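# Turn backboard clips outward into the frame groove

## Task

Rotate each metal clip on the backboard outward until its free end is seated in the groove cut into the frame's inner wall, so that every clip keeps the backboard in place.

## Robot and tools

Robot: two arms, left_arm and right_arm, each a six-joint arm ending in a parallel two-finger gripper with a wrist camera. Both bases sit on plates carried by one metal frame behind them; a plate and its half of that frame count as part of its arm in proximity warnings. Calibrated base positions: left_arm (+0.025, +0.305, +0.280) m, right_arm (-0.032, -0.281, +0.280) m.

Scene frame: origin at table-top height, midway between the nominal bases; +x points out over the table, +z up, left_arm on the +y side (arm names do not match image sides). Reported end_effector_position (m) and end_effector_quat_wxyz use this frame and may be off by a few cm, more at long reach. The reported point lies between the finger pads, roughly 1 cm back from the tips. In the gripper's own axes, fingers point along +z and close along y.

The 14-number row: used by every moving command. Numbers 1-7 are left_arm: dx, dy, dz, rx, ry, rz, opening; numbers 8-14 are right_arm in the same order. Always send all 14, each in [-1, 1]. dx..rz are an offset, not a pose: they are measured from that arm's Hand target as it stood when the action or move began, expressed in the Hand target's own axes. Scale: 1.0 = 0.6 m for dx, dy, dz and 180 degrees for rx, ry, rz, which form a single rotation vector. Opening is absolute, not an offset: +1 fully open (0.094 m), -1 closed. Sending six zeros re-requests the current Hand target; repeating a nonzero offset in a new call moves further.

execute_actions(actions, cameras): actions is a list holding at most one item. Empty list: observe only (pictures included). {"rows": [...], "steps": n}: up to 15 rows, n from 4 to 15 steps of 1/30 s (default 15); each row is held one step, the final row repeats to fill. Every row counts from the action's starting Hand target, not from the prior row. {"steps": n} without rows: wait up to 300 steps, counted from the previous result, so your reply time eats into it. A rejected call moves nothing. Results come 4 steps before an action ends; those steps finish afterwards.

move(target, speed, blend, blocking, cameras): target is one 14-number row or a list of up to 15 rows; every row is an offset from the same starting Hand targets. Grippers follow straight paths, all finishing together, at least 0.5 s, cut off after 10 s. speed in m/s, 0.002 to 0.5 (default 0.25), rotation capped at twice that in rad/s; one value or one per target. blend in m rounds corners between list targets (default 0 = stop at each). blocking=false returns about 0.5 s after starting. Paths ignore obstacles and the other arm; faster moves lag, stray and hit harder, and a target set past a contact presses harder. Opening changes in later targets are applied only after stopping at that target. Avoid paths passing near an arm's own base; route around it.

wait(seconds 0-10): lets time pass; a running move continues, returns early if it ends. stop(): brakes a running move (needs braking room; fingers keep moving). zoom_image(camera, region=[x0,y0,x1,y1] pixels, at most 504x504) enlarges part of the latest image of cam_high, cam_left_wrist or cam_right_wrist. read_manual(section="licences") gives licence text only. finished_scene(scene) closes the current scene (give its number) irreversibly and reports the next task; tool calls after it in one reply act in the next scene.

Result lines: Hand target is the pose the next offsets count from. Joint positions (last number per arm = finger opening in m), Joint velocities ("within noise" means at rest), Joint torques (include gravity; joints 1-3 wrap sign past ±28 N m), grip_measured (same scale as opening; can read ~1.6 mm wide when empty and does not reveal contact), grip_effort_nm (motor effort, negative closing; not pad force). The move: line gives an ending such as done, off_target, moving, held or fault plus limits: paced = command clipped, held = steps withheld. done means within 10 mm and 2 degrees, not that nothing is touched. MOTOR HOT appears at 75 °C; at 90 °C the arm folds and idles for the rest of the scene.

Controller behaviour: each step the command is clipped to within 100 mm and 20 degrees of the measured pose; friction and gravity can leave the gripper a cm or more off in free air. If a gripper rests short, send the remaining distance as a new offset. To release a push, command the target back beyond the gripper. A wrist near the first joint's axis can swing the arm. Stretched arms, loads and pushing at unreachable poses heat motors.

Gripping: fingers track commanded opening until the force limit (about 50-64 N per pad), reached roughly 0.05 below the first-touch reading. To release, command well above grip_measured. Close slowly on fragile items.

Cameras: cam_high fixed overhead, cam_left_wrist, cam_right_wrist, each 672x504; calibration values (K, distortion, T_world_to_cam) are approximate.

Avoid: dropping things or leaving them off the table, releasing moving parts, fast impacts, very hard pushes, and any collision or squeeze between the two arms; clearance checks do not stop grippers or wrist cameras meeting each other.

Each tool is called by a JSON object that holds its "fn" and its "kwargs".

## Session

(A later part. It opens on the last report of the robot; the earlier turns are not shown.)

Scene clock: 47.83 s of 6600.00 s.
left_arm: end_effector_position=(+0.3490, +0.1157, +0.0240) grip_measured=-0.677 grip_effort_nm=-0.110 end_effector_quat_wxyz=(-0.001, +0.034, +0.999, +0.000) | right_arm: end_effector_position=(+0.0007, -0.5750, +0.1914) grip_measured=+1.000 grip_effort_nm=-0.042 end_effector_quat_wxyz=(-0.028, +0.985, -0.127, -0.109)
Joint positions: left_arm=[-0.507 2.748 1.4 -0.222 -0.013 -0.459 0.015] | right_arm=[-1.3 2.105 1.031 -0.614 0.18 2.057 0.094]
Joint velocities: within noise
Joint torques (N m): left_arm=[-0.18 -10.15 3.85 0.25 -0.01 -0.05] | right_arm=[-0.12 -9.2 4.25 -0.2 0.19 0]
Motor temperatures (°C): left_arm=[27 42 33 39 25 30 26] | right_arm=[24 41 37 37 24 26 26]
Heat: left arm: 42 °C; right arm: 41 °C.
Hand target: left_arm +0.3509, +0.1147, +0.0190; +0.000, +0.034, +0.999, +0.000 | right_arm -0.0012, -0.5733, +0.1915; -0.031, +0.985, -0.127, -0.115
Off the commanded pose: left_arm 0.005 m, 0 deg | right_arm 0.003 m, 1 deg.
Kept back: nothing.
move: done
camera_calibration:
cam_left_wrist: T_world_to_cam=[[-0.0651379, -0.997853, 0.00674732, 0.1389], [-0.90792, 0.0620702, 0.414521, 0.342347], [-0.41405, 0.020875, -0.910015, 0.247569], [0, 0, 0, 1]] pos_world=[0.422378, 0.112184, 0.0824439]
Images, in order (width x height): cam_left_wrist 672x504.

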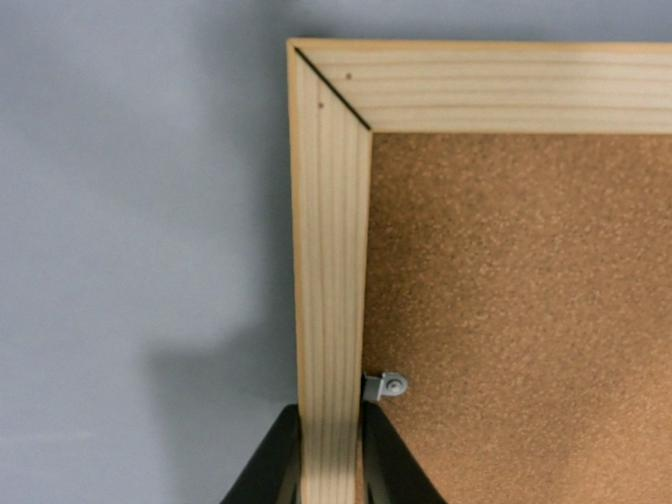

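{"fn": "move", "kwargs": {"target": [[0, 0, 0, 0, 0, 0, 0.0, 0,0,0,0,0,0,1],[0, 0, -0.05, 0, 0, 0, 0.0, 0,0,0,0,0,0,1],[0.1745, -0.0042, -0.05, 0, 0, 0, 0.0, 0,0,0,0,0,0,1],[0.1745, -0.0042, -0.015, 0, 0, 0, 0.0, 0,0,0,0,0,0,1]], "speed": [0.1,0.1,0.2,0.1], "cameras": ["cam_left_wrist"]}}

Scene clock: 51.03 s of 6600.00 s.
left_arm: end_effector_position=(+0.2447, +0.1196, +0.0321) grip_measured=-0.003 grip_effort_nm=0.159 end_effector_quat_wxyz=(-0.003, +0.038, +0.999, +0.000) | right_arm: end_effector_position=(+0.0007, -0.5750, +0.1914) grip_measured=+1.000 grip_effort_nm=-0.037 end_effector_quat_wxyz=(-0.028, +0.985, -0.127, -0.109)
Joint positions: left_arm=[-0.677 2.62 0.969 0.075 -0.01 -0.622 0.047] | right_arm=[-1.3 2.105 1.031 -0.614 0.18 2.057 0.094]
Joint velocities: within noise
Joint torques (N m): left_arm=[-0.1 -8.2 1.63 0.31 -0.04 -0.09] | right_arm=[-0.23 -8.96 4.26 -0.19 0.17 0.02]
Motor temperatures (°C): left_arm=[27 41 33 39 25 30 26] | right_arm=[24 41 37 37 24 26 26]
Heat: left arm: 41 °C; right arm: 41 °C.
Hand target: left_arm +0.2463, +0.1192, +0.0281; +0.000, +0.034, +0.999, +0.000 | right_arm -0.0012, -0.5733, +0.1915; -0.031, +0.985, -0.127, -0.115
Off the commanded pose: left_arm 0.004 m, 1 deg | right_arm 0.003 m, 1 deg.
Kept back: nothing.
move: done
camera_calibration:
cam_left_wrist: T_world_to_cam=[[-0.0723838, -0.997351, 0.00720757, 0.137596], [-0.905852, 0.0687638, 0.417975, 0.24258], [-0.417363, 0.0237256, -0.90843, 0.212062], [0, 0, 0, 1]] pos_world=[0.318208, 0.11552, 0.0902595]
Images, in order (width x height): cam_left_wrist 672x504.

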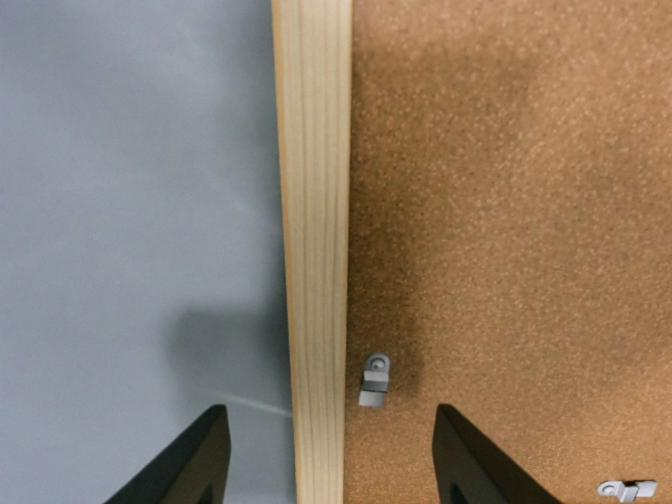

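{"fn": "move", "kwargs": {"target": [[0.001, 0, 0.0132, 0, 0, 0, 0.0, 0,0,0,0,0,0,1]], "speed": 0.08, "cameras": ["cam_left_wrist"]}}

Scene clock: 52.00 s of 6600.00 s.
left_arm: end_effector_position=(+0.2439, +0.1201, +0.0245) grip_measured=-0.003 grip_effort_nm=0.159 end_effector_quat_wxyz=(-0.004, +0.037, +0.999, +0.000) | right_arm: end_effector_position=(+0.0007, -0.5750, +0.1914) grip_measured=+1.000 grip_effort_nm=-0.032 end_effector_quat_wxyz=(-0.028, +0.985, -0.127, -0.109)
Joint positions: left_arm=[-0.677 2.65 0.981 0.093 -0.01 -0.623 0.047] | right_arm=[-1.3 2.105 1.031 -0.614 0.18 2.057 0.094]
Joint velocities: within noise
Joint torques (N m): left_arm=[-0.18 -8.13 1.68 0.31 -0.04 -0.1] | right_arm=[-0.12 -8.98 4.4 -0.17 0.19 -0.02]
Motor temperatures (°C): left_arm=[27 41 33 39 25 30 26] | right_arm=[24 41 37 37 24 26 26]
Heat: left arm: 41 °C; right arm: 41 °C.
Hand target: left_arm +0.2457, +0.1192, +0.0202; +0.000, +0.034, +0.999, +0.000 | right_arm -0.0012, -0.5733, +0.1915; -0.031, +0.985, -0.127, -0.115
Off the commanded pose: left_arm 0.005 m, 1 deg | right_arm 0.003 m, 1 deg.
Kept back: nothing.
move: done
camera_calibration:
cam_left_wrist: T_world_to_cam=[[-0.0712488, -0.997436, 0.0067532, 0.137837], [-0.905685, 0.0675286, 0.418538, 0.24515], [-0.417921, 0.023704, -0.908174, 0.204917], [0, 0, 0, 1]] pos_world=[0.317489, 0.116072, 0.0825647]
Images, in order (width x height): cam_left_wrist 672x504.

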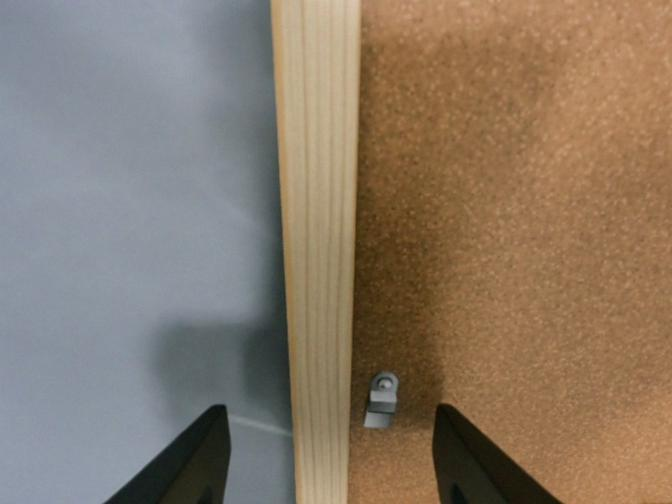

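{"fn": "move", "kwargs": {"target": [[0, 0, 0, 0, 0, 0, -0.5, 0,0,0,0,0,0,1]], "cameras": ["cam_left_wrist"]}}

{"fn": "zoom_image", "kwargs": {"camera": "cam_left_wrist", "region": [260, 340, 440, 460]}}

{"fn": "move", "kwargs": {"target": [[0, 0, 0, 0, 0, 0, -0.68, 0,0,0,0,0,0,1]], "cameras": ["cam_left_wrist"]}}

{"fn": "zoom_image", "kwargs": {"camera": "cam_left_wrist", "region": [260, 340, 440, 460]}}

Scene clock: 53.83 s of 6600.00 s.
left_arm: end_effector_position=(+0.2444, +0.1196, +0.0245) grip_measured=-0.497 grip_effort_nm=-0.115 end_effector_quat_wxyz=(-0.003, +0.037, +0.999, +0.000) | right_arm: end_effector_position=(+0.0007, -0.5750, +0.1914) grip_measured=+1.000 grip_effort_nm=-0.037 end_effector_quat_wxyz=(-0.028, +0.985, -0.127, -0.109)
Joint positions: left_arm=[-0.677 2.65 0.982 0.095 -0.01 -0.623 0.024] | right_arm=[-1.3 2.105 1.031 -0.614 0.18 2.057 0.094]
Joint velocities: within noise
Joint torques (N m): left_arm=[-0.18 -8.13 1.69 0.31 -0.05 -0.1] | right_arm=[0.09 -9.06 4.22 -0.2 0.19 0]
Motor temperatures (°C): left_arm=[27 41 33 39 25 30 26] | right_arm=[24 41 36 37 24 26 26]
Heat: left arm: 41 °C; right arm: 41 °C.
Hand target: left_arm +0.2458, +0.1192, +0.0202; +0.000, +0.034, +0.999, +0.000 | right_arm -0.0012, -0.5733, +0.1915; -0.031, +0.985, -0.127, -0.115
Off the commanded pose: left_arm 0.005 m, 0 deg | right_arm 0.003 m, 1 deg.
Kept back: nothing.
move: done
camera_calibration:
cam_left_wrist: T_world_to_cam=[[-0.07085, -0.997454, 0.00809187, 0.13732], [-0.906446, 0.0677673, 0.416849, 0.245835], [-0.416336, 0.0221989, -0.90894, 0.204961], [0, 0, 0, 1]] pos_world=[0.317898, 0.115761, 0.0827098]
Images, in order (width x height): cam_left_wrist 672x504.

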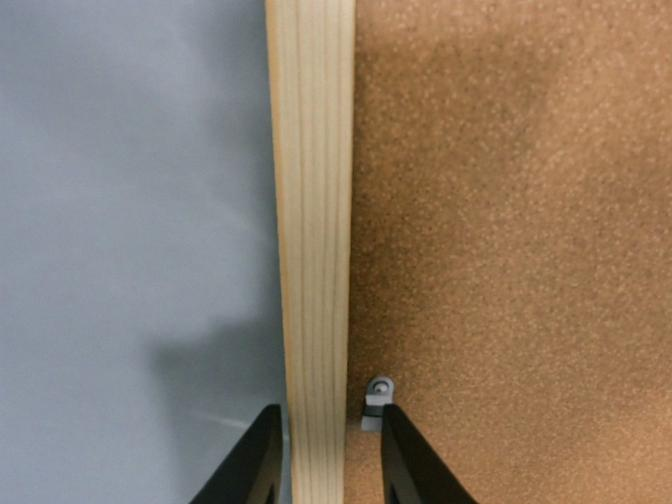

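Scaled by 2.800 from the camera's 672x504 image, which has a finer 960x720 frame.

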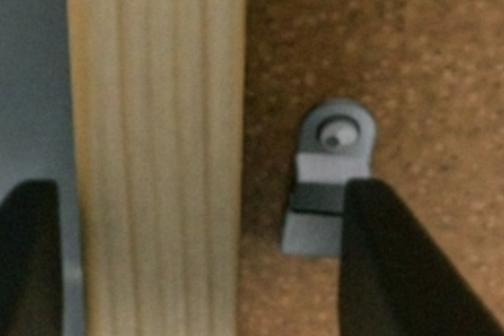

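Scene clock: 54.53 s of 6600.00 s.
left_arm: end_effector_position=(+0.2446, +0.1203, +0.0243) grip_measured=-0.677 grip_effort_nm=-0.120 end_effector_quat_wxyz=(-0.002, +0.037, +0.999, +0.001) | right_arm: end_effector_position=(+0.0007, -0.5750, +0.1914) grip_measured=+1.000 grip_effort_nm=-0.037 end_effector_quat_wxyz=(-0.028, +0.985, -0.127, -0.109)
Joint positions: left_arm=[-0.677 2.651 0.982 0.095 -0.013 -0.623 0.015] | right_arm=[-1.3 2.105 1.031 -0.614 0.18 2.057 0.094]
Joint velocities: within noise
Joint torques (N m): left_arm=[-0.16 -8.18 1.68 0.31 -0.01 -0.11] | right_arm=[-0.02 -9.14 4.31 -0.22 0.21 0.01]
Motor temperatures (°C): left_arm=[27 41 33 39 25 30 26] | right_arm=[24 41 36 36 24 25 26]
Heat: left arm: 41 °C; right arm: 41 °C.
Hand target: left_arm +0.2458, +0.1192, +0.0201; +0.000, +0.034, +0.999, +0.000 | right_arm -0.0012, -0.5733, +0.1915; -0.031, +0.985, -0.127, -0.115
Off the commanded pose: left_arm 0.004 m, 0 deg | right_arm 0.003 m, 1 deg.
Kept back: nothing.
move: done
camera_calibration:
cam_left_wrist: T_world_to_cam=[[-0.0708851, -0.997473, 0.00486321, 0.138072], [-0.907119, 0.0664904, 0.41559, 0.246381], [-0.414863, 0.0250476, -0.909539, 0.204143], [0, 0, 0, 1]] pos_world=[0.317976, 0.116227, 0.0826112]
Images, in order (width x height): cam_left_wrist 672x504.

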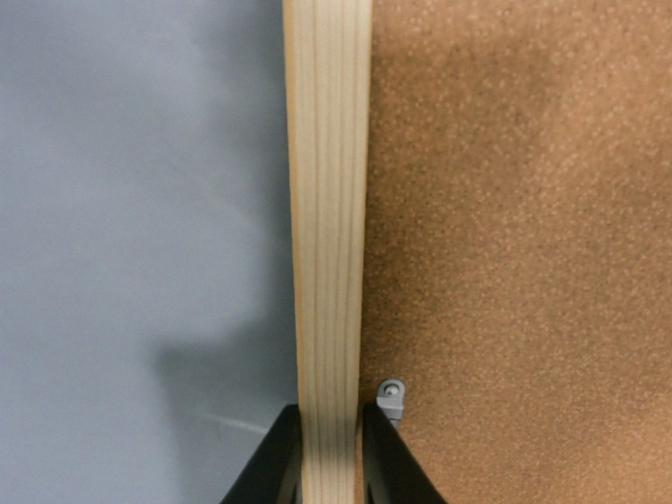

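Scaled by 2.800 from the camera's 672x504 image, which has a finer 960x720 frame.

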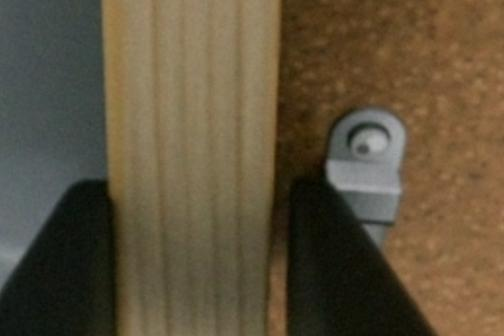

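{"fn": "move", "kwargs": {"target": [[0, 0, -0.02, 0, 0, 0, -0.60, 0,0,0,0,0,0,1],[0, 0, -0.02, 0, 0, 0, 0, 0,0,0,0,0,0,1],[0, 0, 0.002, 0, 0, 0, 0.0, 0,0,0,0,0,0,1]], "speed": 0.1, "cameras": ["cam_left_wrist"]}}

{"fn": "move", "kwargs": {"target": [[0, 0, 0, 0, 0, 0, -0.5, 0,0,0,0,0,0,1]], "cameras": ["cam_left_wrist"]}}

{"fn": "zoom_image", "kwargs": {"camera": "cam_left_wrist", "region": [260, 340, 440, 460]}}

Scene clock: 57.43 s of 6600.00 s.
left_arm: end_effector_position=(+0.2447, +0.1201, +0.0233) grip_measured=-0.003 grip_effort_nm=0.154 end_effector_quat_wxyz=(-0.002, +0.037, +0.999, +0.001) | right_arm: end_effector_position=(+0.0007, -0.5750, +0.1914) grip_measured=+1.000 grip_effort_nm=-0.032 end_effector_quat_wxyz=(-0.028, +0.985, -0.127, -0.109)
Joint positions: left_arm=[-0.677 2.654 0.984 0.097 -0.013 -0.624 0.047] | right_arm=[-1.3 2.105 1.031 -0.614 0.18 2.057 0.094]
Joint velocities: within noise
Joint torques (N m): left_arm=[-0.17 -8.1 1.69 0.32 -0.01 -0.09] | right_arm=[-0.23 -9.06 4.36 -0.21 0.21 0.01]
Motor temperatures (°C): left_arm=[27 41 33 39 25 30 26] | right_arm=[24 41 36 36 24 25 26]
Heat: left arm: 41 °C; right arm: 41 °C.
Hand target: left_arm +0.2457, +0.1192, +0.0190; +0.000, +0.034, +0.999, +0.000 | right_arm -0.0012, -0.5733, +0.1915; -0.031, +0.985, -0.127, -0.115
Off the commanded pose: left_arm 0.005 m, 0 deg | right_arm 0.003 m, 1 deg.
Kept back: nothing.
move: done
camera_calibration:
cam_left_wrist: T_world_to_cam=[[-0.070498, -0.997497, 0.00539438, 0.137797], [-0.907164, 0.0663608, 0.41551, 0.246896], [-0.414828, 0.0243991, -0.909572, 0.203397], [0, 0, 0, 1]] pos_world=[0.318065, 0.116106, 0.0816733]
Images, in order (width x height): cam_left_wrist 672x504.

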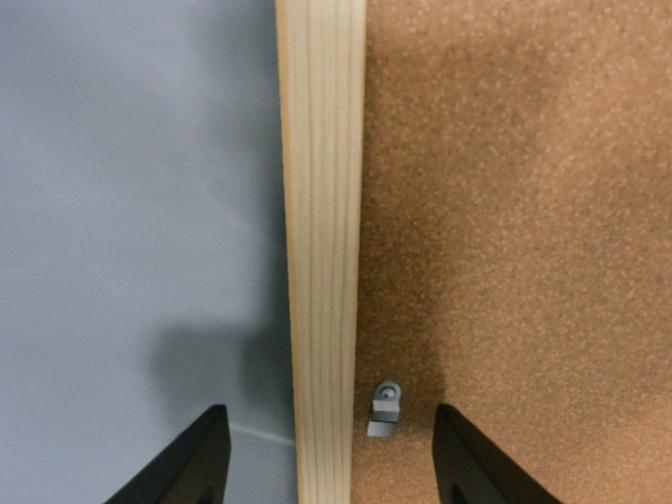

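Scene clock: 58.13 s of 6600.00 s.
left_arm: end_effector_position=(+0.2453, +0.1190, +0.0234) grip_measured=-0.497 grip_effort_nm=-0.115 end_effector_quat_wxyz=(-0.001, +0.037, +0.999, -0.001) | right_arm: end_effector_position=(+0.0007, -0.5750, +0.1914) grip_measured=+1.000 grip_effort_nm=-0.042 end_effector_quat_wxyz=(-0.028, +0.985, -0.127, -0.109)
Joint positions: left_arm=[-0.677 2.654 0.985 0.099 -0.01 -0.624 0.024] | right_arm=[-1.3 2.105 1.031 -0.614 0.18 2.057 0.094]
Joint velocities: within noise
Joint torques (N m): left_arm=[-0.18 -8.13 1.59 0.3 -0.04 -0.11] | right_arm=[-0.21 -9.05 4.37 -0.14 0.18 -0.04]
Motor temperatures (°C): left_arm=[27 41 33 39 25 30 26] | right_arm=[24 41 36 36 24 25 26]
Heat: left arm: 41 °C; right arm: 41 °C.
Hand target: left_arm +0.2457, +0.1192, +0.0190; +0.000, +0.034, +0.999, +0.000 | right_arm -0.0012, -0.5733, +0.1915; -0.031, +0.985, -0.127, -0.115
Off the commanded pose: left_arm 0.004 m, 0 deg | right_arm 0.003 m, 1 deg.
Kept back: nothing.
move: done
camera_calibration:
cam_left_wrist: T_world_to_cam=[[-0.0704514, -0.997469, 0.00957037, 0.136632], [-0.907549, 0.0680762, 0.414392, 0.247385], [-0.413995, 0.0205089, -0.910048, 0.203964], [0, 0, 0, 1]] pos_world=[0.31858, 0.115262, 0.0817956]
Images, in order (width x height): cam_left_wrist 672x504.

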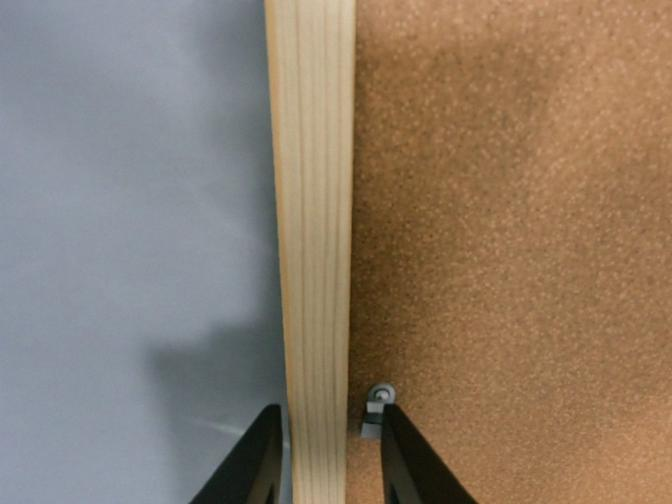

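Scaled by 2.800 from the camera's 672x504 image, which has a finer 960x720 frame.

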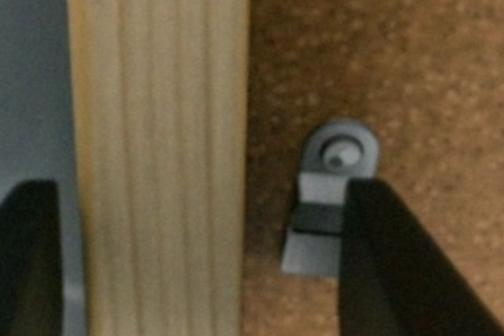

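{"fn": "move", "kwargs": {"target": [[0, 0, 0, 0, 0, 0, -0.6, 0,0,0,0,0,0,1]], "cameras": ["cam_left_wrist"]}}

{"fn": "zoom_image", "kwargs": {"camera": "cam_left_wrist", "region": [260, 340, 440, 460]}}

Scene clock: 59.07 s of 6600.00 s.
left_arm: end_effector_position=(+0.2454, +0.1189, +0.0234) grip_measured=-0.597 grip_effort_nm=-0.134 end_effector_quat_wxyz=(-0.001, +0.037, +0.999, -0.001) | right_arm: end_effector_position=(+0.0007, -0.5750, +0.1914) grip_measured=+1.000 grip_effort_nm=-0.037 end_effector_quat_wxyz=(-0.028, +0.985, -0.127, -0.109)
Joint positions: left_arm=[-0.677 2.654 0.985 0.1 -0.01 -0.624 0.019] | right_arm=[-1.3 2.105 1.031 -0.614 0.18 2.057 0.094]
Joint velocities: within noise
Joint torques (N m): left_arm=[-0.2 -8.12 1.61 0.29 -0.04 -0.1] | right_arm=[-0.02 -9.02 4.46 -0.2 0.22 0]
Motor temperatures (°C): left_arm=[27 41 33 39 25 30 26] | right_arm=[24 41 36 36 24 25 26]
Heat: left arm: 41 °C; right arm: 41 °C.
Hand target: left_arm +0.2457, +0.1192, +0.0190; +0.000, +0.034, +0.999, +0.000 | right_arm -0.0012, -0.5733, +0.1915; -0.031, +0.985, -0.127, -0.115
Off the commanded pose: left_arm 0.004 m, 0 deg | right_arm 0.003 m, 1 deg.
Kept back: nothing.
move: done
camera_calibration:
cam_left_wrist: T_world_to_cam=[[-0.0704466, -0.997465, 0.0100177, 0.136508], [-0.907792, 0.0682695, 0.413828, 0.247575], [-0.413463, 0.0200588, -0.9103, 0.203956], [0, 0, 0, 1]] pos_world=[0.318691, 0.115169, 0.08184]
Images, in order (width x height): cam_left_wrist 672x504.

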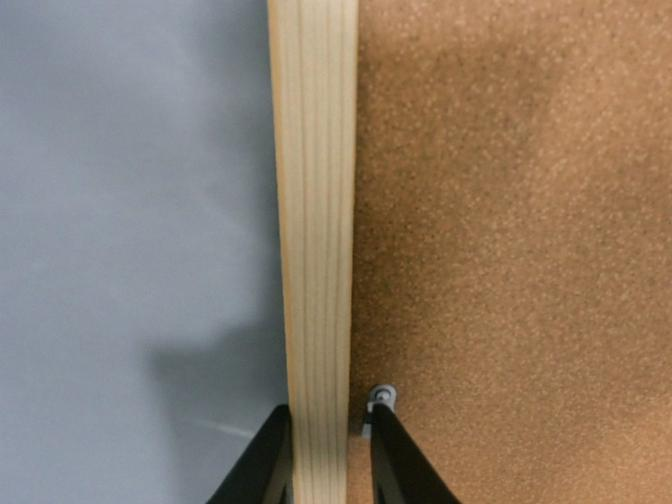

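Scaled by 2.800 from the camera's 672x504 image, which has a finer 960x720 frame.

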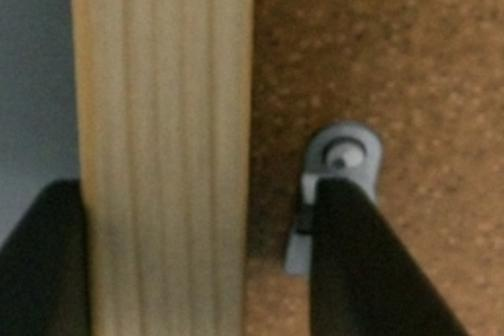

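{"fn": "move", "kwargs": {"target": [[0, 0, -0.02, 0, 0, 0, -0.5, 0,0,0,0,0,0,1],[0, 0, -0.02, 0, 0, 0, 0, 0,0,0,0,0,0,1],[0.000, 0, 0.005, 0, 0, 0, 0.0, 0,0,0,0,0,0,1]], "speed": 0.1, "cameras": ["cam_left_wrist"]}}

Scene clock: 61.93 s of 6600.00 s.
left_arm: end_effector_position=(+0.2450, +0.1193, +0.0209) grip_measured=-0.003 grip_effort_nm=0.164 end_effector_quat_wxyz=(-0.002, +0.037, +0.999, +0.000) | right_arm: end_effector_position=(+0.0007, -0.5750, +0.1914) grip_measured=+1.000 grip_effort_nm=-0.032 end_effector_quat_wxyz=(-0.028, +0.985, -0.127, -0.109)
Joint positions: left_arm=[-0.677 2.664 0.99 0.102 -0.011 -0.624 0.047] | right_arm=[-1.3 2.105 1.031 -0.614 0.18 2.057 0.094]
Joint velocities: within noise
Joint torques (N m): left_arm=[-0.18 -7.95 1.66 0.31 -0.03 -0.1] | right_arm=[-0.25 -9.18 4.29 -0.18 0.21 0]
Motor temperatures (°C): left_arm=[27 42 33 38 25 30 26] | right_arm=[24 41 36 36 24 25 26]
Heat: left arm: 42 °C; right arm: 41 °C.
Hand target: left_arm +0.2457, +0.1193, +0.0159; +0.000, +0.034, +0.999, +0.000 | right_arm -0.0012, -0.5733, +0.1915; -0.031, +0.985, -0.127, -0.115
Off the commanded pose: left_arm 0.005 m, 0 deg | right_arm 0.003 m, 1 deg.
Kept back: nothing.
move: done
camera_calibration:
cam_left_wrist: T_world_to_cam=[[-0.0700869, -0.997508, 0.00805638, 0.136923], [-0.907291, 0.0671007, 0.415115, 0.248209], [-0.414622, 0.0217847, -0.909733, 0.201582], [0, 0, 0, 1]] pos_world=[0.318375, 0.115535, 0.0792472]
Images, in order (width x height): cam_left_wrist 672x504.

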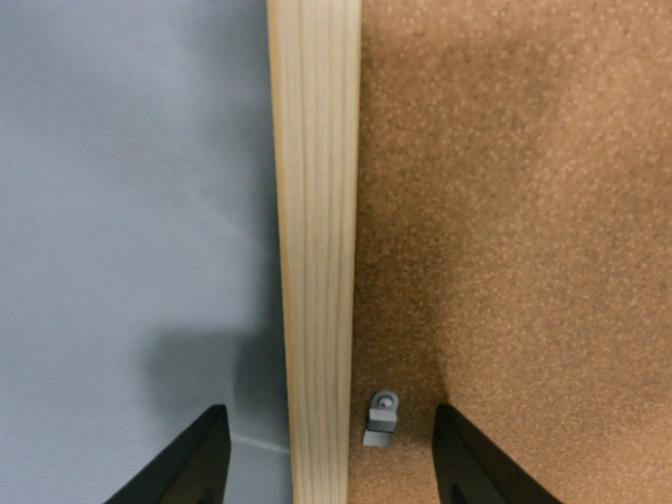

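{"fn": "move", "kwargs": {"target": [[0, 0, -0.02, 0, 0, 0, 0, 0,0,0,0,0,0,1],[0.006, 0, -0.0003, 0, 0, 0, 0.0, 0,0,0,0,0,0,1]], "speed": 0.1, "cameras": ["cam_left_wrist"]}}

{"fn": "move", "kwargs": {"target": [[0, 0, 0, 0, 0, 0, -0.5, 0,0,0,0,0,0,1]], "cameras": ["cam_left_wrist"]}}

{"fn": "zoom_image", "kwargs": {"camera": "cam_left_wrist", "region": [260, 340, 440, 460]}}

Scene clock: 62.87 s of 6600.00 s.
left_arm: end_effector_position=(+0.2455, +0.1189, +0.0212) grip_measured=-0.003 grip_effort_nm=0.159 end_effector_quat_wxyz=(+0.001, +0.034, +0.999, -0.002) | right_arm: end_effector_position=(+0.0007, -0.5750, +0.1914) grip_measured=+1.000 grip_effort_nm=-0.027 end_effector_quat_wxyz=(-0.028, +0.985, -0.127, -0.109)
Joint positions: left_arm=[-0.677 2.662 0.985 0.111 -0.011 -0.629 0.047] | right_arm=[-1.3 2.105 1.031 -0.614 0.18 2.057 0.094]
Joint velocities: within noise
Joint torques (N m): left_arm=[-0.76 -7.97 1.02 0.32 -0.04 -0.11] | right_arm=[-0.06 -9.11 4.18 -0.2 0.19 -0.02]
Motor temperatures (°C): left_arm=[27 41 32 38 25 29 26] | right_arm=[24 41 36 36 24 25 26]
Heat: left arm: 41 °C; right arm: 41 °C.
Hand target: left_arm +0.2421, +0.1195, +0.0161; +0.000, +0.034, +0.999, +0.000 | right_arm -0.0012, -0.5733, +0.1915; -0.031, +0.985, -0.127, -0.115
Off the commanded pose: left_arm 0.006 m, 0 deg | right_arm 0.003 m, 1 deg.
Kept back: nothing.
move: done
camera_calibration:
cam_left_wrist: T_world_to_cam=[[-0.064721, -0.997835, 0.0116455, 0.135206], [-0.909572, 0.0637884, 0.410621, 0.24957], [-0.410475, 0.0159834, -0.911732, 0.201828], [0, 0, 0, 1]] pos_world=[0.318598, 0.115768, 0.0799595]
Images, in order (width x height): cam_left_wrist 672x504.

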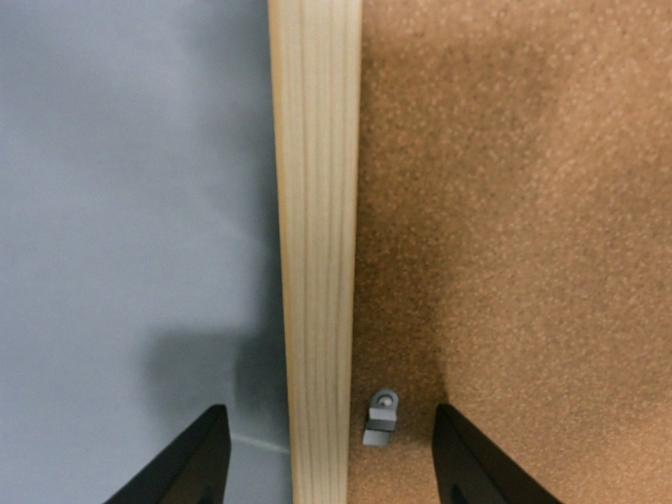

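Scene clock: 63.57 s of 6600.00 s.
left_arm: end_effector_position=(+0.2458, +0.1178, +0.0213) grip_measured=-0.497 grip_effort_nm=-0.149 end_effector_quat_wxyz=(+0.002, +0.034, +0.999, -0.004) | right_arm: end_effector_position=(+0.0007, -0.5750, +0.1914) grip_measured=+1.000 grip_effort_nm=-0.037 end_effector_quat_wxyz=(-0.028, +0.985, -0.127, -0.109)
Joint positions: left_arm=[-0.678 2.662 0.985 0.115 -0.009 -0.63 0.024] | right_arm=[-1.3 2.105 1.031 -0.614 0.18 2.057 0.094]
Joint velocities: within noise
Joint torques (N m): left_arm=[-0.66 -7.95 1.03 0.32 -0.05 -0.11] | right_arm=[-0.28 -9.03 4.27 -0.19 0.22 -0.01]
Motor temperatures (°C): left_arm=[27 41 32 38 25 29 26] | right_arm=[24 41 36 36 24 25 26]
Heat: left arm: 41 °C; right arm: 41 °C.
Hand target: left_arm +0.2420, +0.1195, +0.0161; +0.000, +0.034, +0.999, +0.000 | right_arm -0.0012, -0.5733, +0.1915; -0.031, +0.985, -0.127, -0.115
Off the commanded pose: left_arm 0.007 m, 1 deg | right_arm 0.003 m, 1 deg.
Kept back: nothing.
move: done
camera_calibration:
cam_left_wrist: T_world_to_cam=[[-0.065464, -0.997735, 0.0154498, 0.134192], [-0.910224, 0.0660526, 0.408814, 0.249841], [-0.408909, 0.0126998, -0.912487, 0.201996], [0, 0, 0, 1]] pos_world=[0.318794, 0.11482, 0.0801068]
Images, in order (width x height): cam_left_wrist 672x504.

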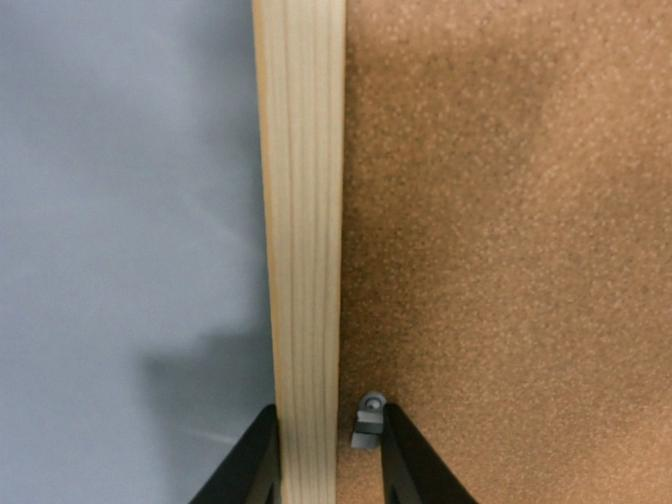

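Scaled by 2.800 from the camera's 672x504 image, which has a finer 960x720 frame.

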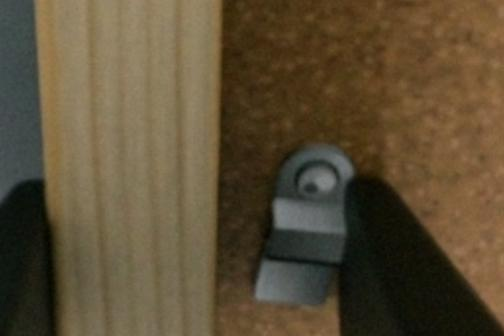

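{"fn": "move", "kwargs": {"target": [[0, 0, 0, 0, 0, 0, 0, 0,0,0,0,0,0,1],[0.02, 0, -0.035, 0, 0, 0, 0, 0,0,0,0,0,0,1],[-0.002, 0, 0.0, 0, 0, 0, 0.0, 0,0,0,0,0,0,1]], "speed": 0.12, "cameras": ["cam_left_wrist"]}}

Scene clock: 65.37 s of 6600.00 s.
left_arm: end_effector_position=(+0.2454, +0.1155, +0.0207) grip_measured=-0.003 grip_effort_nm=0.159 end_effector_quat_wxyz=(+0.003, +0.031, +0.999, -0.006) | right_arm: end_effector_position=(+0.0007, -0.5750, +0.1914) grip_measured=+1.000 grip_effort_nm=-0.037 end_effector_quat_wxyz=(-0.028, +0.985, -0.127, -0.109)
Joint positions: left_arm=[-0.685 2.665 0.987 0.12 -0.009 -0.642 0.047] | right_arm=[-1.3 2.105 1.031 -0.614 0.18 2.057 0.094]
Joint velocities: within noise
Joint torques (N m): left_arm=[0.09 -8.12 1.25 0.24 -0.05 0.02] | right_arm=[-0.08 -8.94 4.4 -0.2 0.2 -0.04]
Motor temperatures (°C): left_arm=[27 41 32 38 25 29 26] | right_arm=[24 41 36 36 24 25 26]
Heat: left arm: 41 °C; right arm: 41 °C.
Hand target: left_arm +0.2433, +0.1194, +0.0161; +0.000, +0.034, +0.999, +0.000 | right_arm -0.0012, -0.5733, +0.1915; -0.031, +0.985, -0.127, -0.115
Off the commanded pose: left_arm 0.006 m, 1 deg | right_arm 0.003 m, 1 deg.
Kept back: nothing.
move: done
camera_calibration:
cam_left_wrist: T_world_to_cam=[[-0.0597493, -0.99805, 0.0180777, 0.130488], [-0.911877, 0.06194, 0.405764, 0.250771], [-0.406093, 0.0077595, -0.913799, 0.201282], [0, 0, 0, 1]] pos_world=[0.318208, 0.113139, 0.0798187]
Images, in order (width x height): cam_left_wrist 672x504.

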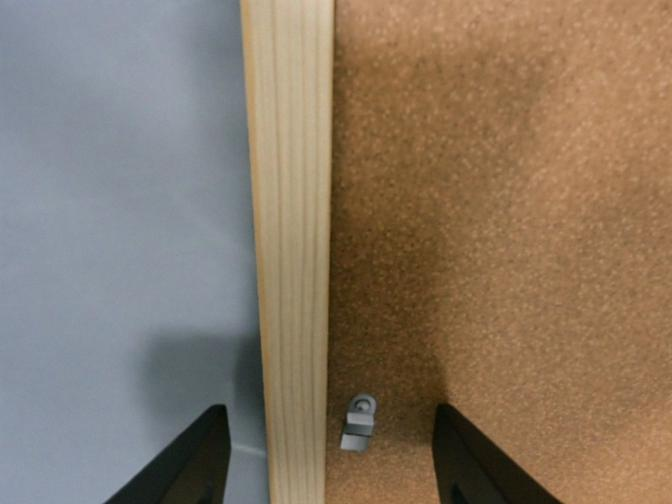

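{"fn": "move", "kwargs": {"target": [[0, 0, -0.03, 0, 0, 0, 0, 0,0,0,0,0,0,1],[0.015, 0.004, -0.03, 0, 0, 0, 0, 0,0,0,0,0,0,1],[0.003, 0.004, -0.0027, 0, 0, 0, 0.0, 0,0,0,0,0,0,1]], "speed": 0.12, "cameras": ["cam_left_wrist"]}}

Scene clock: 66.40 s of 6600.00 s.
left_arm: end_effector_position=(+0.2399, +0.1198, +0.0221) grip_measured=-0.003 grip_effort_nm=0.159 end_effector_quat_wxyz=(-0.002, +0.034, +0.999, -0.002) | right_arm: end_effector_position=(+0.0007, -0.5750, +0.1914) grip_measured=+1.000 grip_effort_nm=-0.042 end_effector_quat_wxyz=(-0.028, +0.985, -0.127, -0.109)
Joint positions: left_arm=[-0.686 2.657 0.968 0.119 -0.009 -0.639 0.047] | right_arm=[-1.3 2.105 1.031 -0.614 0.18 2.057 0.094]
Joint velocities: within noise
Joint torques (N m): left_arm=[0.38 -8.03 1.43 0.3 -0.05 0.01] | right_arm=[0.01 -8.99 4.3 -0.22 0.21 -0.05]
Motor temperatures (°C): left_arm=[27 41 32 38 25 29 26] | right_arm=[24 41 36 36 24 25 26]
Heat: left arm: 41 °C; right arm: 41 °C.
Hand target: left_arm +0.2416, +0.1220, +0.0177; +0.000, +0.034, +0.999, +0.000 | right_arm -0.0012, -0.5733, +0.1915; -0.031, +0.985, -0.127, -0.115
Off the commanded pose: left_arm 0.005 m, 0 deg | right_arm 0.003 m, 1 deg.
Kept back: nothing.
move: done
camera_calibration:
cam_left_wrist: T_world_to_cam=[[-0.0639729, -0.997896, 0.0105269, 0.135543], [-0.907687, 0.0625672, 0.414958, 0.243665], [-0.414744, 0.0169909, -0.90978, 0.201199], [0, 0, 0, 1]] pos_world=[0.313289, 0.116593, 0.0805088]
Images, in order (width x height): cam_left_wrist 672x504.

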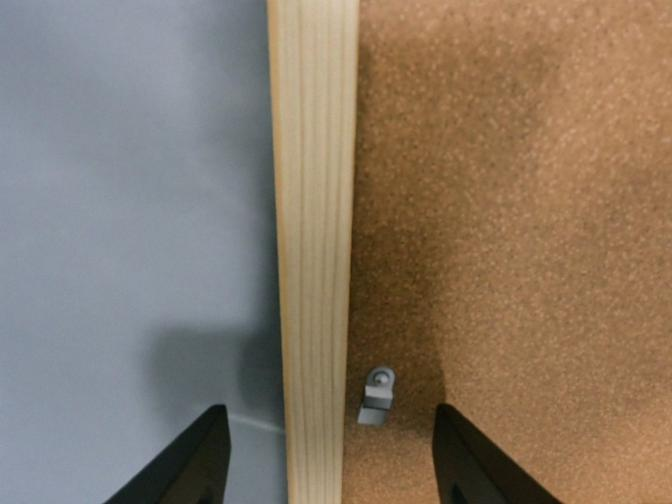

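{"fn": "move", "kwargs": {"target": [[0, 0, 0, 0, 0, 0, -0.55, 0,0,0,0,0,0,1]], "cameras": ["cam_left_wrist"]}}

{"fn": "zoom_image", "kwargs": {"camera": "cam_left_wrist", "region": [260, 340, 440, 460]}}

Scene clock: 67.33 s of 6600.00 s.
left_arm: end_effector_position=(+0.2402, +0.1198, +0.0221) grip_measured=-0.547 grip_effort_nm=-0.144 end_effector_quat_wxyz=(-0.001, +0.034, +0.999, -0.002) | right_arm: end_effector_position=(+0.0007, -0.5750, +0.1914) grip_measured=+1.000 grip_effort_nm=-0.037 end_effector_quat_wxyz=(-0.028, +0.985, -0.127, -0.109)
Joint positions: left_arm=[-0.685 2.657 0.968 0.12 -0.008 -0.637 0.021] | right_arm=[-1.3 2.105 1.031 -0.614 0.18 2.057 0.094]
Joint velocities: within noise
Joint torques (N m): left_arm=[0.28 -8.03 1.42 0.3 -0.06 0] | right_arm=[0.01 -9.02 4.34 -0.19 0.18 0]
Motor temperatures (°C): left_arm=[27 41 32 38 25 29 26] | right_arm=[24 41 36 36 24 25 26]
Heat: left arm: 41 °C; right arm: 41 °C.
Hand target: left_arm +0.2416, +0.1219, +0.0177; +0.000, +0.034, +0.999, +0.000 | right_arm -0.0012, -0.5733, +0.1915; -0.031, +0.985, -0.127, -0.115
Off the commanded pose: left_arm 0.005 m, 0 deg | right_arm 0.003 m, 1 deg.
Kept back: nothing.
move: done
camera_calibration:
cam_left_wrist: T_world_to_cam=[[-0.0651034, -0.997809, 0.0118195, 0.135758], [-0.90777, 0.064139, 0.414535, 0.243816], [-0.414385, 0.0162583, -0.909956, 0.201341], [0, 0, 0, 1]] pos_world=[0.3136, 0.116549, 0.0805364]
Images, in order (width x height): cam_left_wrist 672x504.

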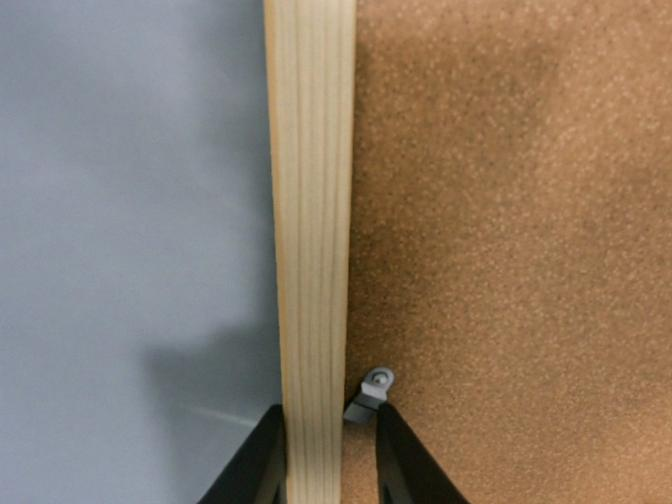

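Scaled by 2.800 from the camera's 672x504 image, which has a finer 960x720 frame.

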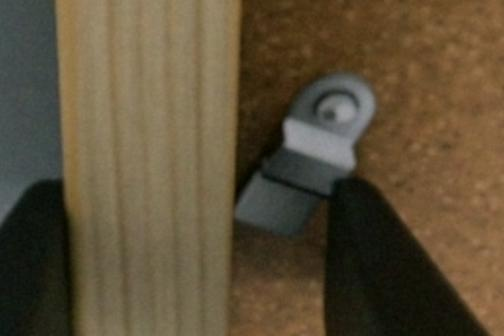

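{"fn": "move", "kwargs": {"target": [[0, 0, 0, 0, 0, 0, -0.68, 0,0,0,0,0,0,1]], "cameras": ["cam_left_wrist"]}}

{"fn": "zoom_image", "kwargs": {"camera": "cam_left_wrist", "region": [260, 340, 440, 460]}}

Scene clock: 68.27 s of 6600.00 s.
left_arm: end_effector_position=(+0.2403, +0.1205, +0.0221) grip_measured=-0.677 grip_effort_nm=-0.154 end_effector_quat_wxyz=(-0.002, +0.034, +0.999, -0.001) | right_arm: end_effector_position=(+0.0007, -0.5750, +0.1914) grip_measured=+1.000 grip_effort_nm=-0.032 end_effector_quat_wxyz=(-0.028, +0.985, -0.127, -0.109)
Joint positions: left_arm=[-0.684 2.657 0.968 0.118 -0.01 -0.637 0.015] | right_arm=[-1.3 2.105 1.031 -0.614 0.18 2.057 0.094]
Joint velocities: within noise
Joint torques (N m): left_arm=[0.23 -8.01 1.43 0.31 -0.05 0] | right_arm=[-0.1 -8.92 4.38 -0.21 0.19 -0.01]
Motor temperatures (°C): left_arm=[27 41 32 38 25 29 26] | right_arm=[24 41 36 36 24 25 26]
Heat: left arm: 41 °C; right arm: 41 °C.
Hand target: left_arm +0.2416, +0.1220, +0.0177; +0.000, +0.034, +0.999, +0.000 | right_arm -0.0012, -0.5733, +0.1915; -0.031, +0.985, -0.127, -0.115
Off the commanded pose: left_arm 0.005 m, 0 deg | right_arm 0.003 m, 1 deg.
Kept back: nothing.
move: done
camera_calibration:
cam_left_wrist: T_world_to_cam=[[-0.0643615, -0.99788, 0.00967558, 0.136343], [-0.907741, 0.06257, 0.414839, 0.244036], [-0.414565, 0.0179168, -0.909843, 0.201205], [0, 0, 0, 1]] pos_world=[0.313709, 0.11718, 0.0805106]
Images, in order (width x height): cam_left_wrist 672x504.

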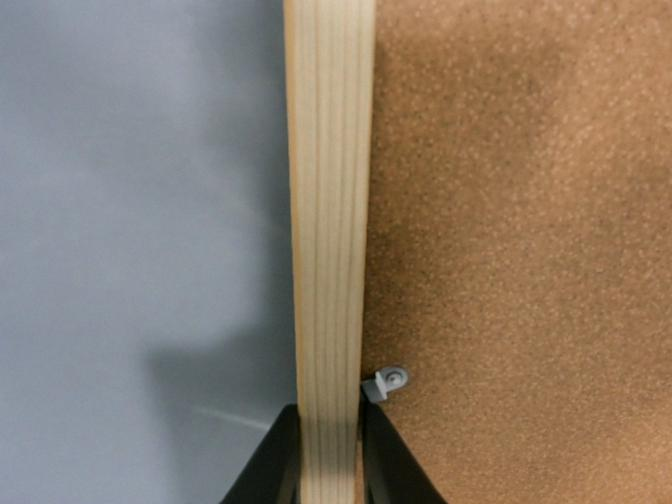

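Scaled by 2.800 from the camera's 672x504 image, which has a finer 960x720 frame.

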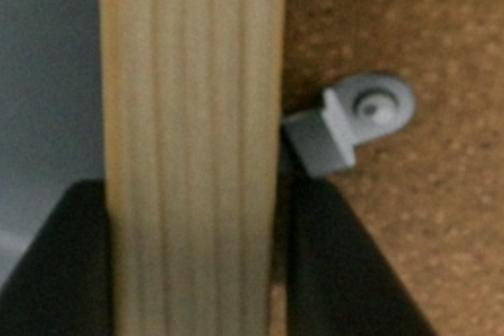

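{"fn": "move", "kwargs": {"target": [[0, 0, 0, 0, 0, 0, -0.62, 0,0,0,0,0,0,1],[-0.008, 0, 0, 0, 0, 0, -0.62, 0,0,0,0,0,0,1]], "cameras": ["cam_left_wrist"], "speed": 0.05}}

{"fn": "zoom_image", "kwargs": {"camera": "cam_left_wrist", "region": [260, 340, 440, 460]}}

Scene clock: 69.90 s of 6600.00 s.
left_arm: end_effector_position=(+0.2427, +0.1207, +0.0221) grip_measured=-0.623 grip_effort_nm=0.159 end_effector_quat_wxyz=(-0.003, +0.034, +0.999, -0.001) | right_arm: end_effector_position=(+0.0007, -0.5750, +0.1914) grip_measured=+1.000 grip_effort_nm=-0.037 end_effector_quat_wxyz=(-0.028, +0.985, -0.127, -0.109)
Joint positions: left_arm=[-0.677 2.658 0.976 0.11 -0.008 -0.629 0.018] | right_arm=[-1.3 2.105 1.031 -0.614 0.18 2.057 0.094]
Joint velocities: within noise
Joint torques (N m): left_arm=[0.43 -8.02 2.03 0.25 -0.07 0.02] | right_arm=[-0.1 -9.02 4.21 -0.18 0.19 0.01]
Motor temperatures (°C): left_arm=[27 40 32 38 25 29 26] | right_arm=[24 41 36 36 24 25 26]
Heat: left arm: 40 °C; right arm: 41 °C.
Hand target: left_arm +0.2464, +0.1216, +0.0177; +0.000, +0.034, +0.999, +0.000 | right_arm -0.0012, -0.5733, +0.1915; -0.031, +0.985, -0.127, -0.115
Off the commanded pose: left_arm 0.006 m, 0 deg | right_arm 0.003 m, 1 deg.
Kept back: nothing.
move: done
camera_calibration:
cam_left_wrist: T_world_to_cam=[[-0.0651176, -0.997826, 0.0101939, 0.136882], [-0.906899, 0.0634392, 0.416546, 0.245833], [-0.416287, 0.0178796, -0.909058, 0.20252], [0, 0, 0, 1]] pos_world=[0.316165, 0.117368, 0.0803064]
Images, in order (width x height): cam_left_wrist 672x504.

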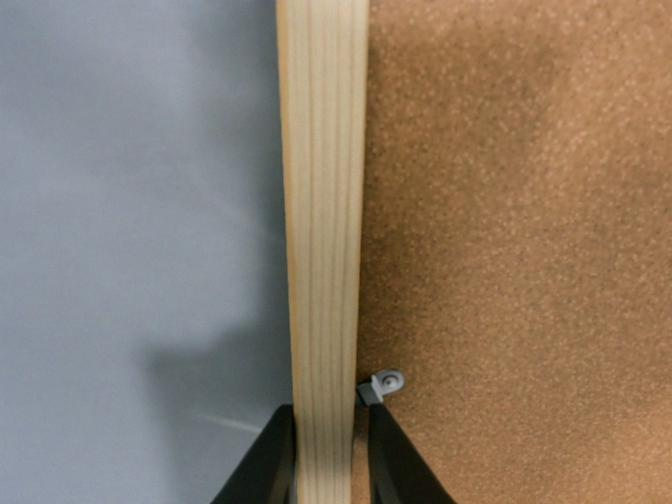

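Scaled by 2.800 from the camera's 672x504 image, which has a finer 960x720 frame.

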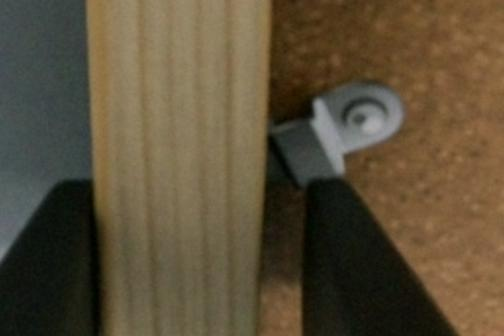

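{"fn": "move", "kwargs": {"target": [[-0.006, 0, 0, 0, 0, 0, -0.64, 0,0,0,0,0,0,1]], "cameras": ["cam_left_wrist"], "speed": 0.05}}

{"fn": "zoom_image", "kwargs": {"camera": "cam_left_wrist", "region": [260, 340, 440, 460]}}

Scene clock: 70.83 s of 6600.00 s.
left_arm: end_effector_position=(+0.2444, +0.1209, +0.0222) grip_measured=-0.637 grip_effort_nm=-0.134 end_effector_quat_wxyz=(-0.006, +0.035, +0.999, -0.001) | right_arm: end_effector_position=(+0.0007, -0.5750, +0.1914) grip_measured=+1.000 grip_effort_nm=-0.032 end_effector_quat_wxyz=(-0.028, +0.985, -0.127, -0.109)
Joint positions: left_arm=[-0.671 2.659 0.987 0.094 -0.005 -0.62 0.017] | right_arm=[-1.3 2.105 1.031 -0.614 0.18 2.057 0.094]
Joint velocities: within noise
Joint torques (N m): left_arm=[0.51 -8.06 2.28 0.28 -0.1 0.01] | right_arm=[-0.08 -9.09 4.23 -0.19 0.18 0]
Motor temperatures (°C): left_arm=[27 40 32 38 25 29 26] | right_arm=[24 41 36 36 24 25 26]
Heat: left arm: 40 °C; right arm: 41 °C.
Hand target: left_arm +0.2501, +0.1213, +0.0177; +0.000, +0.034, +0.999, +0.000 | right_arm -0.0012, -0.5733, +0.1915; -0.031, +0.985, -0.127, -0.115
Off the commanded pose: left_arm 0.007 m, 1 deg | right_arm 0.003 m, 1 deg.
Kept back: nothing.
move: done
camera_calibration:
cam_left_wrist: T_world_to_cam=[[-0.0673965, -0.99768, 0.00962877, 0.137772], [-0.903961, 0.0651443, 0.422623, 0.246216], [-0.42227, 0.0197793, -0.906254, 0.204509], [0, 0, 0, 1]] pos_world=[0.318213, 0.117367, 0.0799543]
Images, in order (width x height): cam_left_wrist 672x504.

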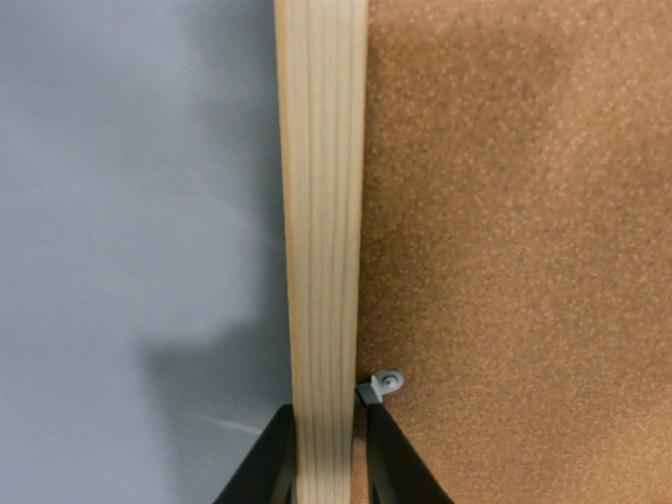

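Scaled by 2.800 from the camera's 672x504 image, which has a finer 960x720 frame.

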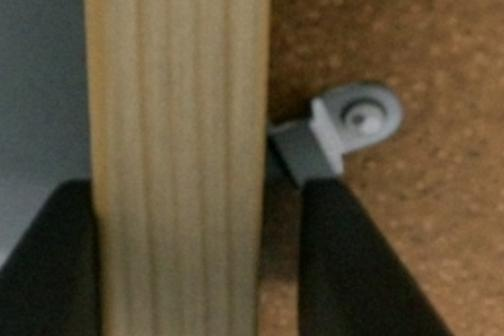

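{"fn": "move", "kwargs": {"target": [[0, 0, 0, 0, 0, 0, -0.4, 0,0,0,0,0,0,1],[-0.002, 0, 0, 0, 0, 0, -0.4, 0,0,0,0,0,0,1]], "cameras": ["cam_left_wrist"], "speed": 0.05}}

{"fn": "zoom_image", "kwargs": {"camera": "cam_left_wrist", "region": [260, 340, 440, 460]}}

Scene clock: 72.50 s of 6600.00 s.
left_arm: end_effector_position=(+0.2482, +0.1190, +0.0225) grip_measured=-0.403 grip_effort_nm=0.154 end_effector_quat_wxyz=(-0.003, +0.034, +0.999, -0.004) | right_arm: end_effector_position=(+0.0007, -0.5750, +0.1914) grip_measured=+1.000 grip_effort_nm=-0.032 end_effector_quat_wxyz=(-0.028, +0.985, -0.127, -0.109)
Joint positions: left_arm=[-0.667 2.659 0.995 0.094 -0.005 -0.619 0.028] | right_arm=[-1.3 2.105 1.031 -0.614 0.18 2.057 0.094]
Joint velocities: within noise
Joint torques (N m): left_arm=[0.39 -8.05 2 0.26 -0.09 0.02] | right_arm=[-0.08 -9.06 4.26 -0.18 0.19 0.01]
Motor temperatures (°C): left_arm=[27 40 32 38 25 29 26] | right_arm=[23 41 36 36 24 25 26]
Heat: left arm: 40 °C; right arm: 41 °C.
Hand target: left_arm +0.2512, +0.1212, +0.0177; +0.000, +0.034, +0.999, +0.000 | right_arm -0.0012, -0.5733, +0.1915; -0.031, +0.985, -0.127, -0.115
Off the commanded pose: left_arm 0.006 m, 1 deg | right_arm 0.003 m, 1 deg.
Kept back: nothing.
move: done
camera_calibration:
cam_left_wrist: T_world_to_cam=[[-0.0646954, -0.9978, 0.0145001, 0.135381], [-0.906847, 0.06485, 0.416441, 0.250598], [-0.416465, 0.0137925, -0.909047, 0.20576], [0, 0, 0, 1]] pos_world=[0.321705, 0.115994, 0.0807231]
Images, in order (width x height): cam_left_wrist 672x504.

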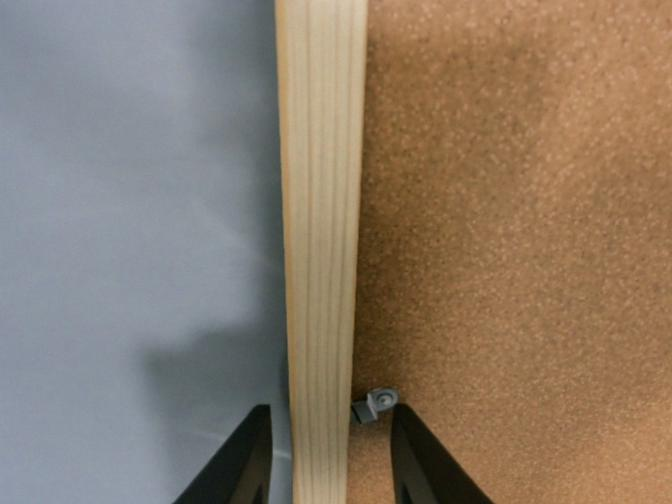

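Scaled by 2.800 from the camera's 672x504 image, which has a finer 960x720 frame.

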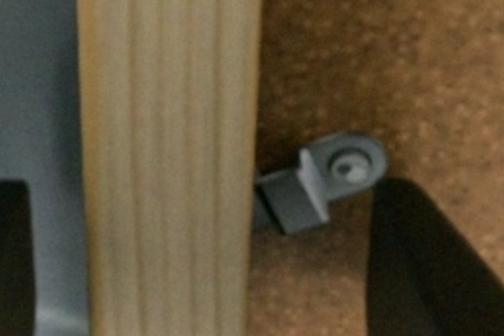

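{"fn": "move", "kwargs": {"target": [[0.016, 0, 0, 0, 0, 0, -0.4, 0,0,0,0,0,0,1]], "cameras": ["cam_left_wrist"], "speed": 0.05}}

{"fn": "zoom_image", "kwargs": {"camera": "cam_left_wrist", "region": [260, 340, 440, 460]}}

Scene clock: 73.47 s of 6600.00 s.
left_arm: end_effector_position=(+0.2459, +0.1186, +0.0221) grip_measured=-0.403 grip_effort_nm=0.159 end_effector_quat_wxyz=(+0.000, +0.035, +0.999, -0.006) | right_arm: end_effector_position=(+0.0007, -0.5750, +0.1914) grip_measured=+1.000 grip_effort_nm=-0.027 end_effector_quat_wxyz=(-0.028, +0.985, -0.127, -0.109)
Joint positions: left_arm=[-0.673 2.659 0.982 0.114 -0.005 -0.624 0.028] | right_arm=[-1.3 2.105 1.031 -0.614 0.18 2.057 0.094]
Joint velocities: within noise
Joint torques (N m): left_arm=[-0.61 -8.32 0.44 0.32 -0.09 -0.11] | right_arm=[-0.16 -9.09 4.29 -0.2 0.22 -0.03]
Motor temperatures (°C): left_arm=[27 40 32 38 25 29 26] | right_arm=[23 41 36 35 24 25 26]
Heat: left arm: 40 °C; right arm: 41 °C.
Hand target: left_arm +0.2416, +0.1219, +0.0177; +0.000, +0.034, +0.999, +0.000 | right_arm -0.0012, -0.5733, +0.1915; -0.031, +0.985, -0.127, -0.115
Off the commanded pose: left_arm 0.007 m, 1 deg | right_arm 0.003 m, 1 deg.
Kept back: nothing.
move: done
camera_calibration:
cam_left_wrist: T_world_to_cam=[[-0.0665919, -0.997608, 0.0185597, 0.135192], [-0.908926, 0.0683246, 0.41132, 0.248924], [-0.411604, 0.0105212, -0.911302, 0.203661], [0, 0, 0, 1]] pos_world=[0.319084, 0.115718, 0.0806996]
Images, in order (width x height): cam_left_wrist 672x504.

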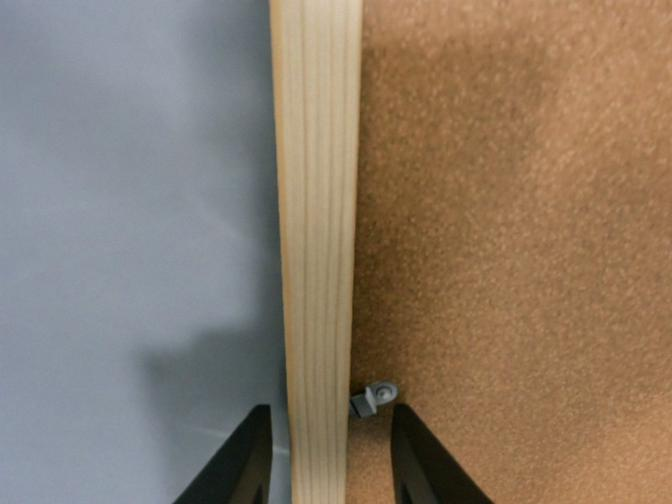

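Scaled by 2.800 from the camera's 672x504 image, which has a finer 960x720 frame.

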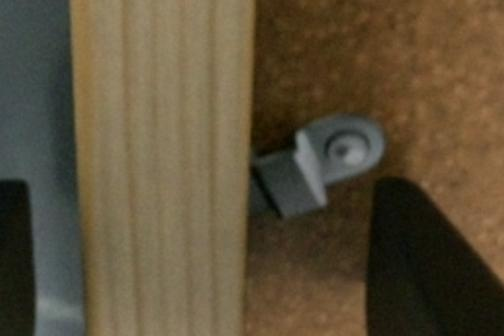

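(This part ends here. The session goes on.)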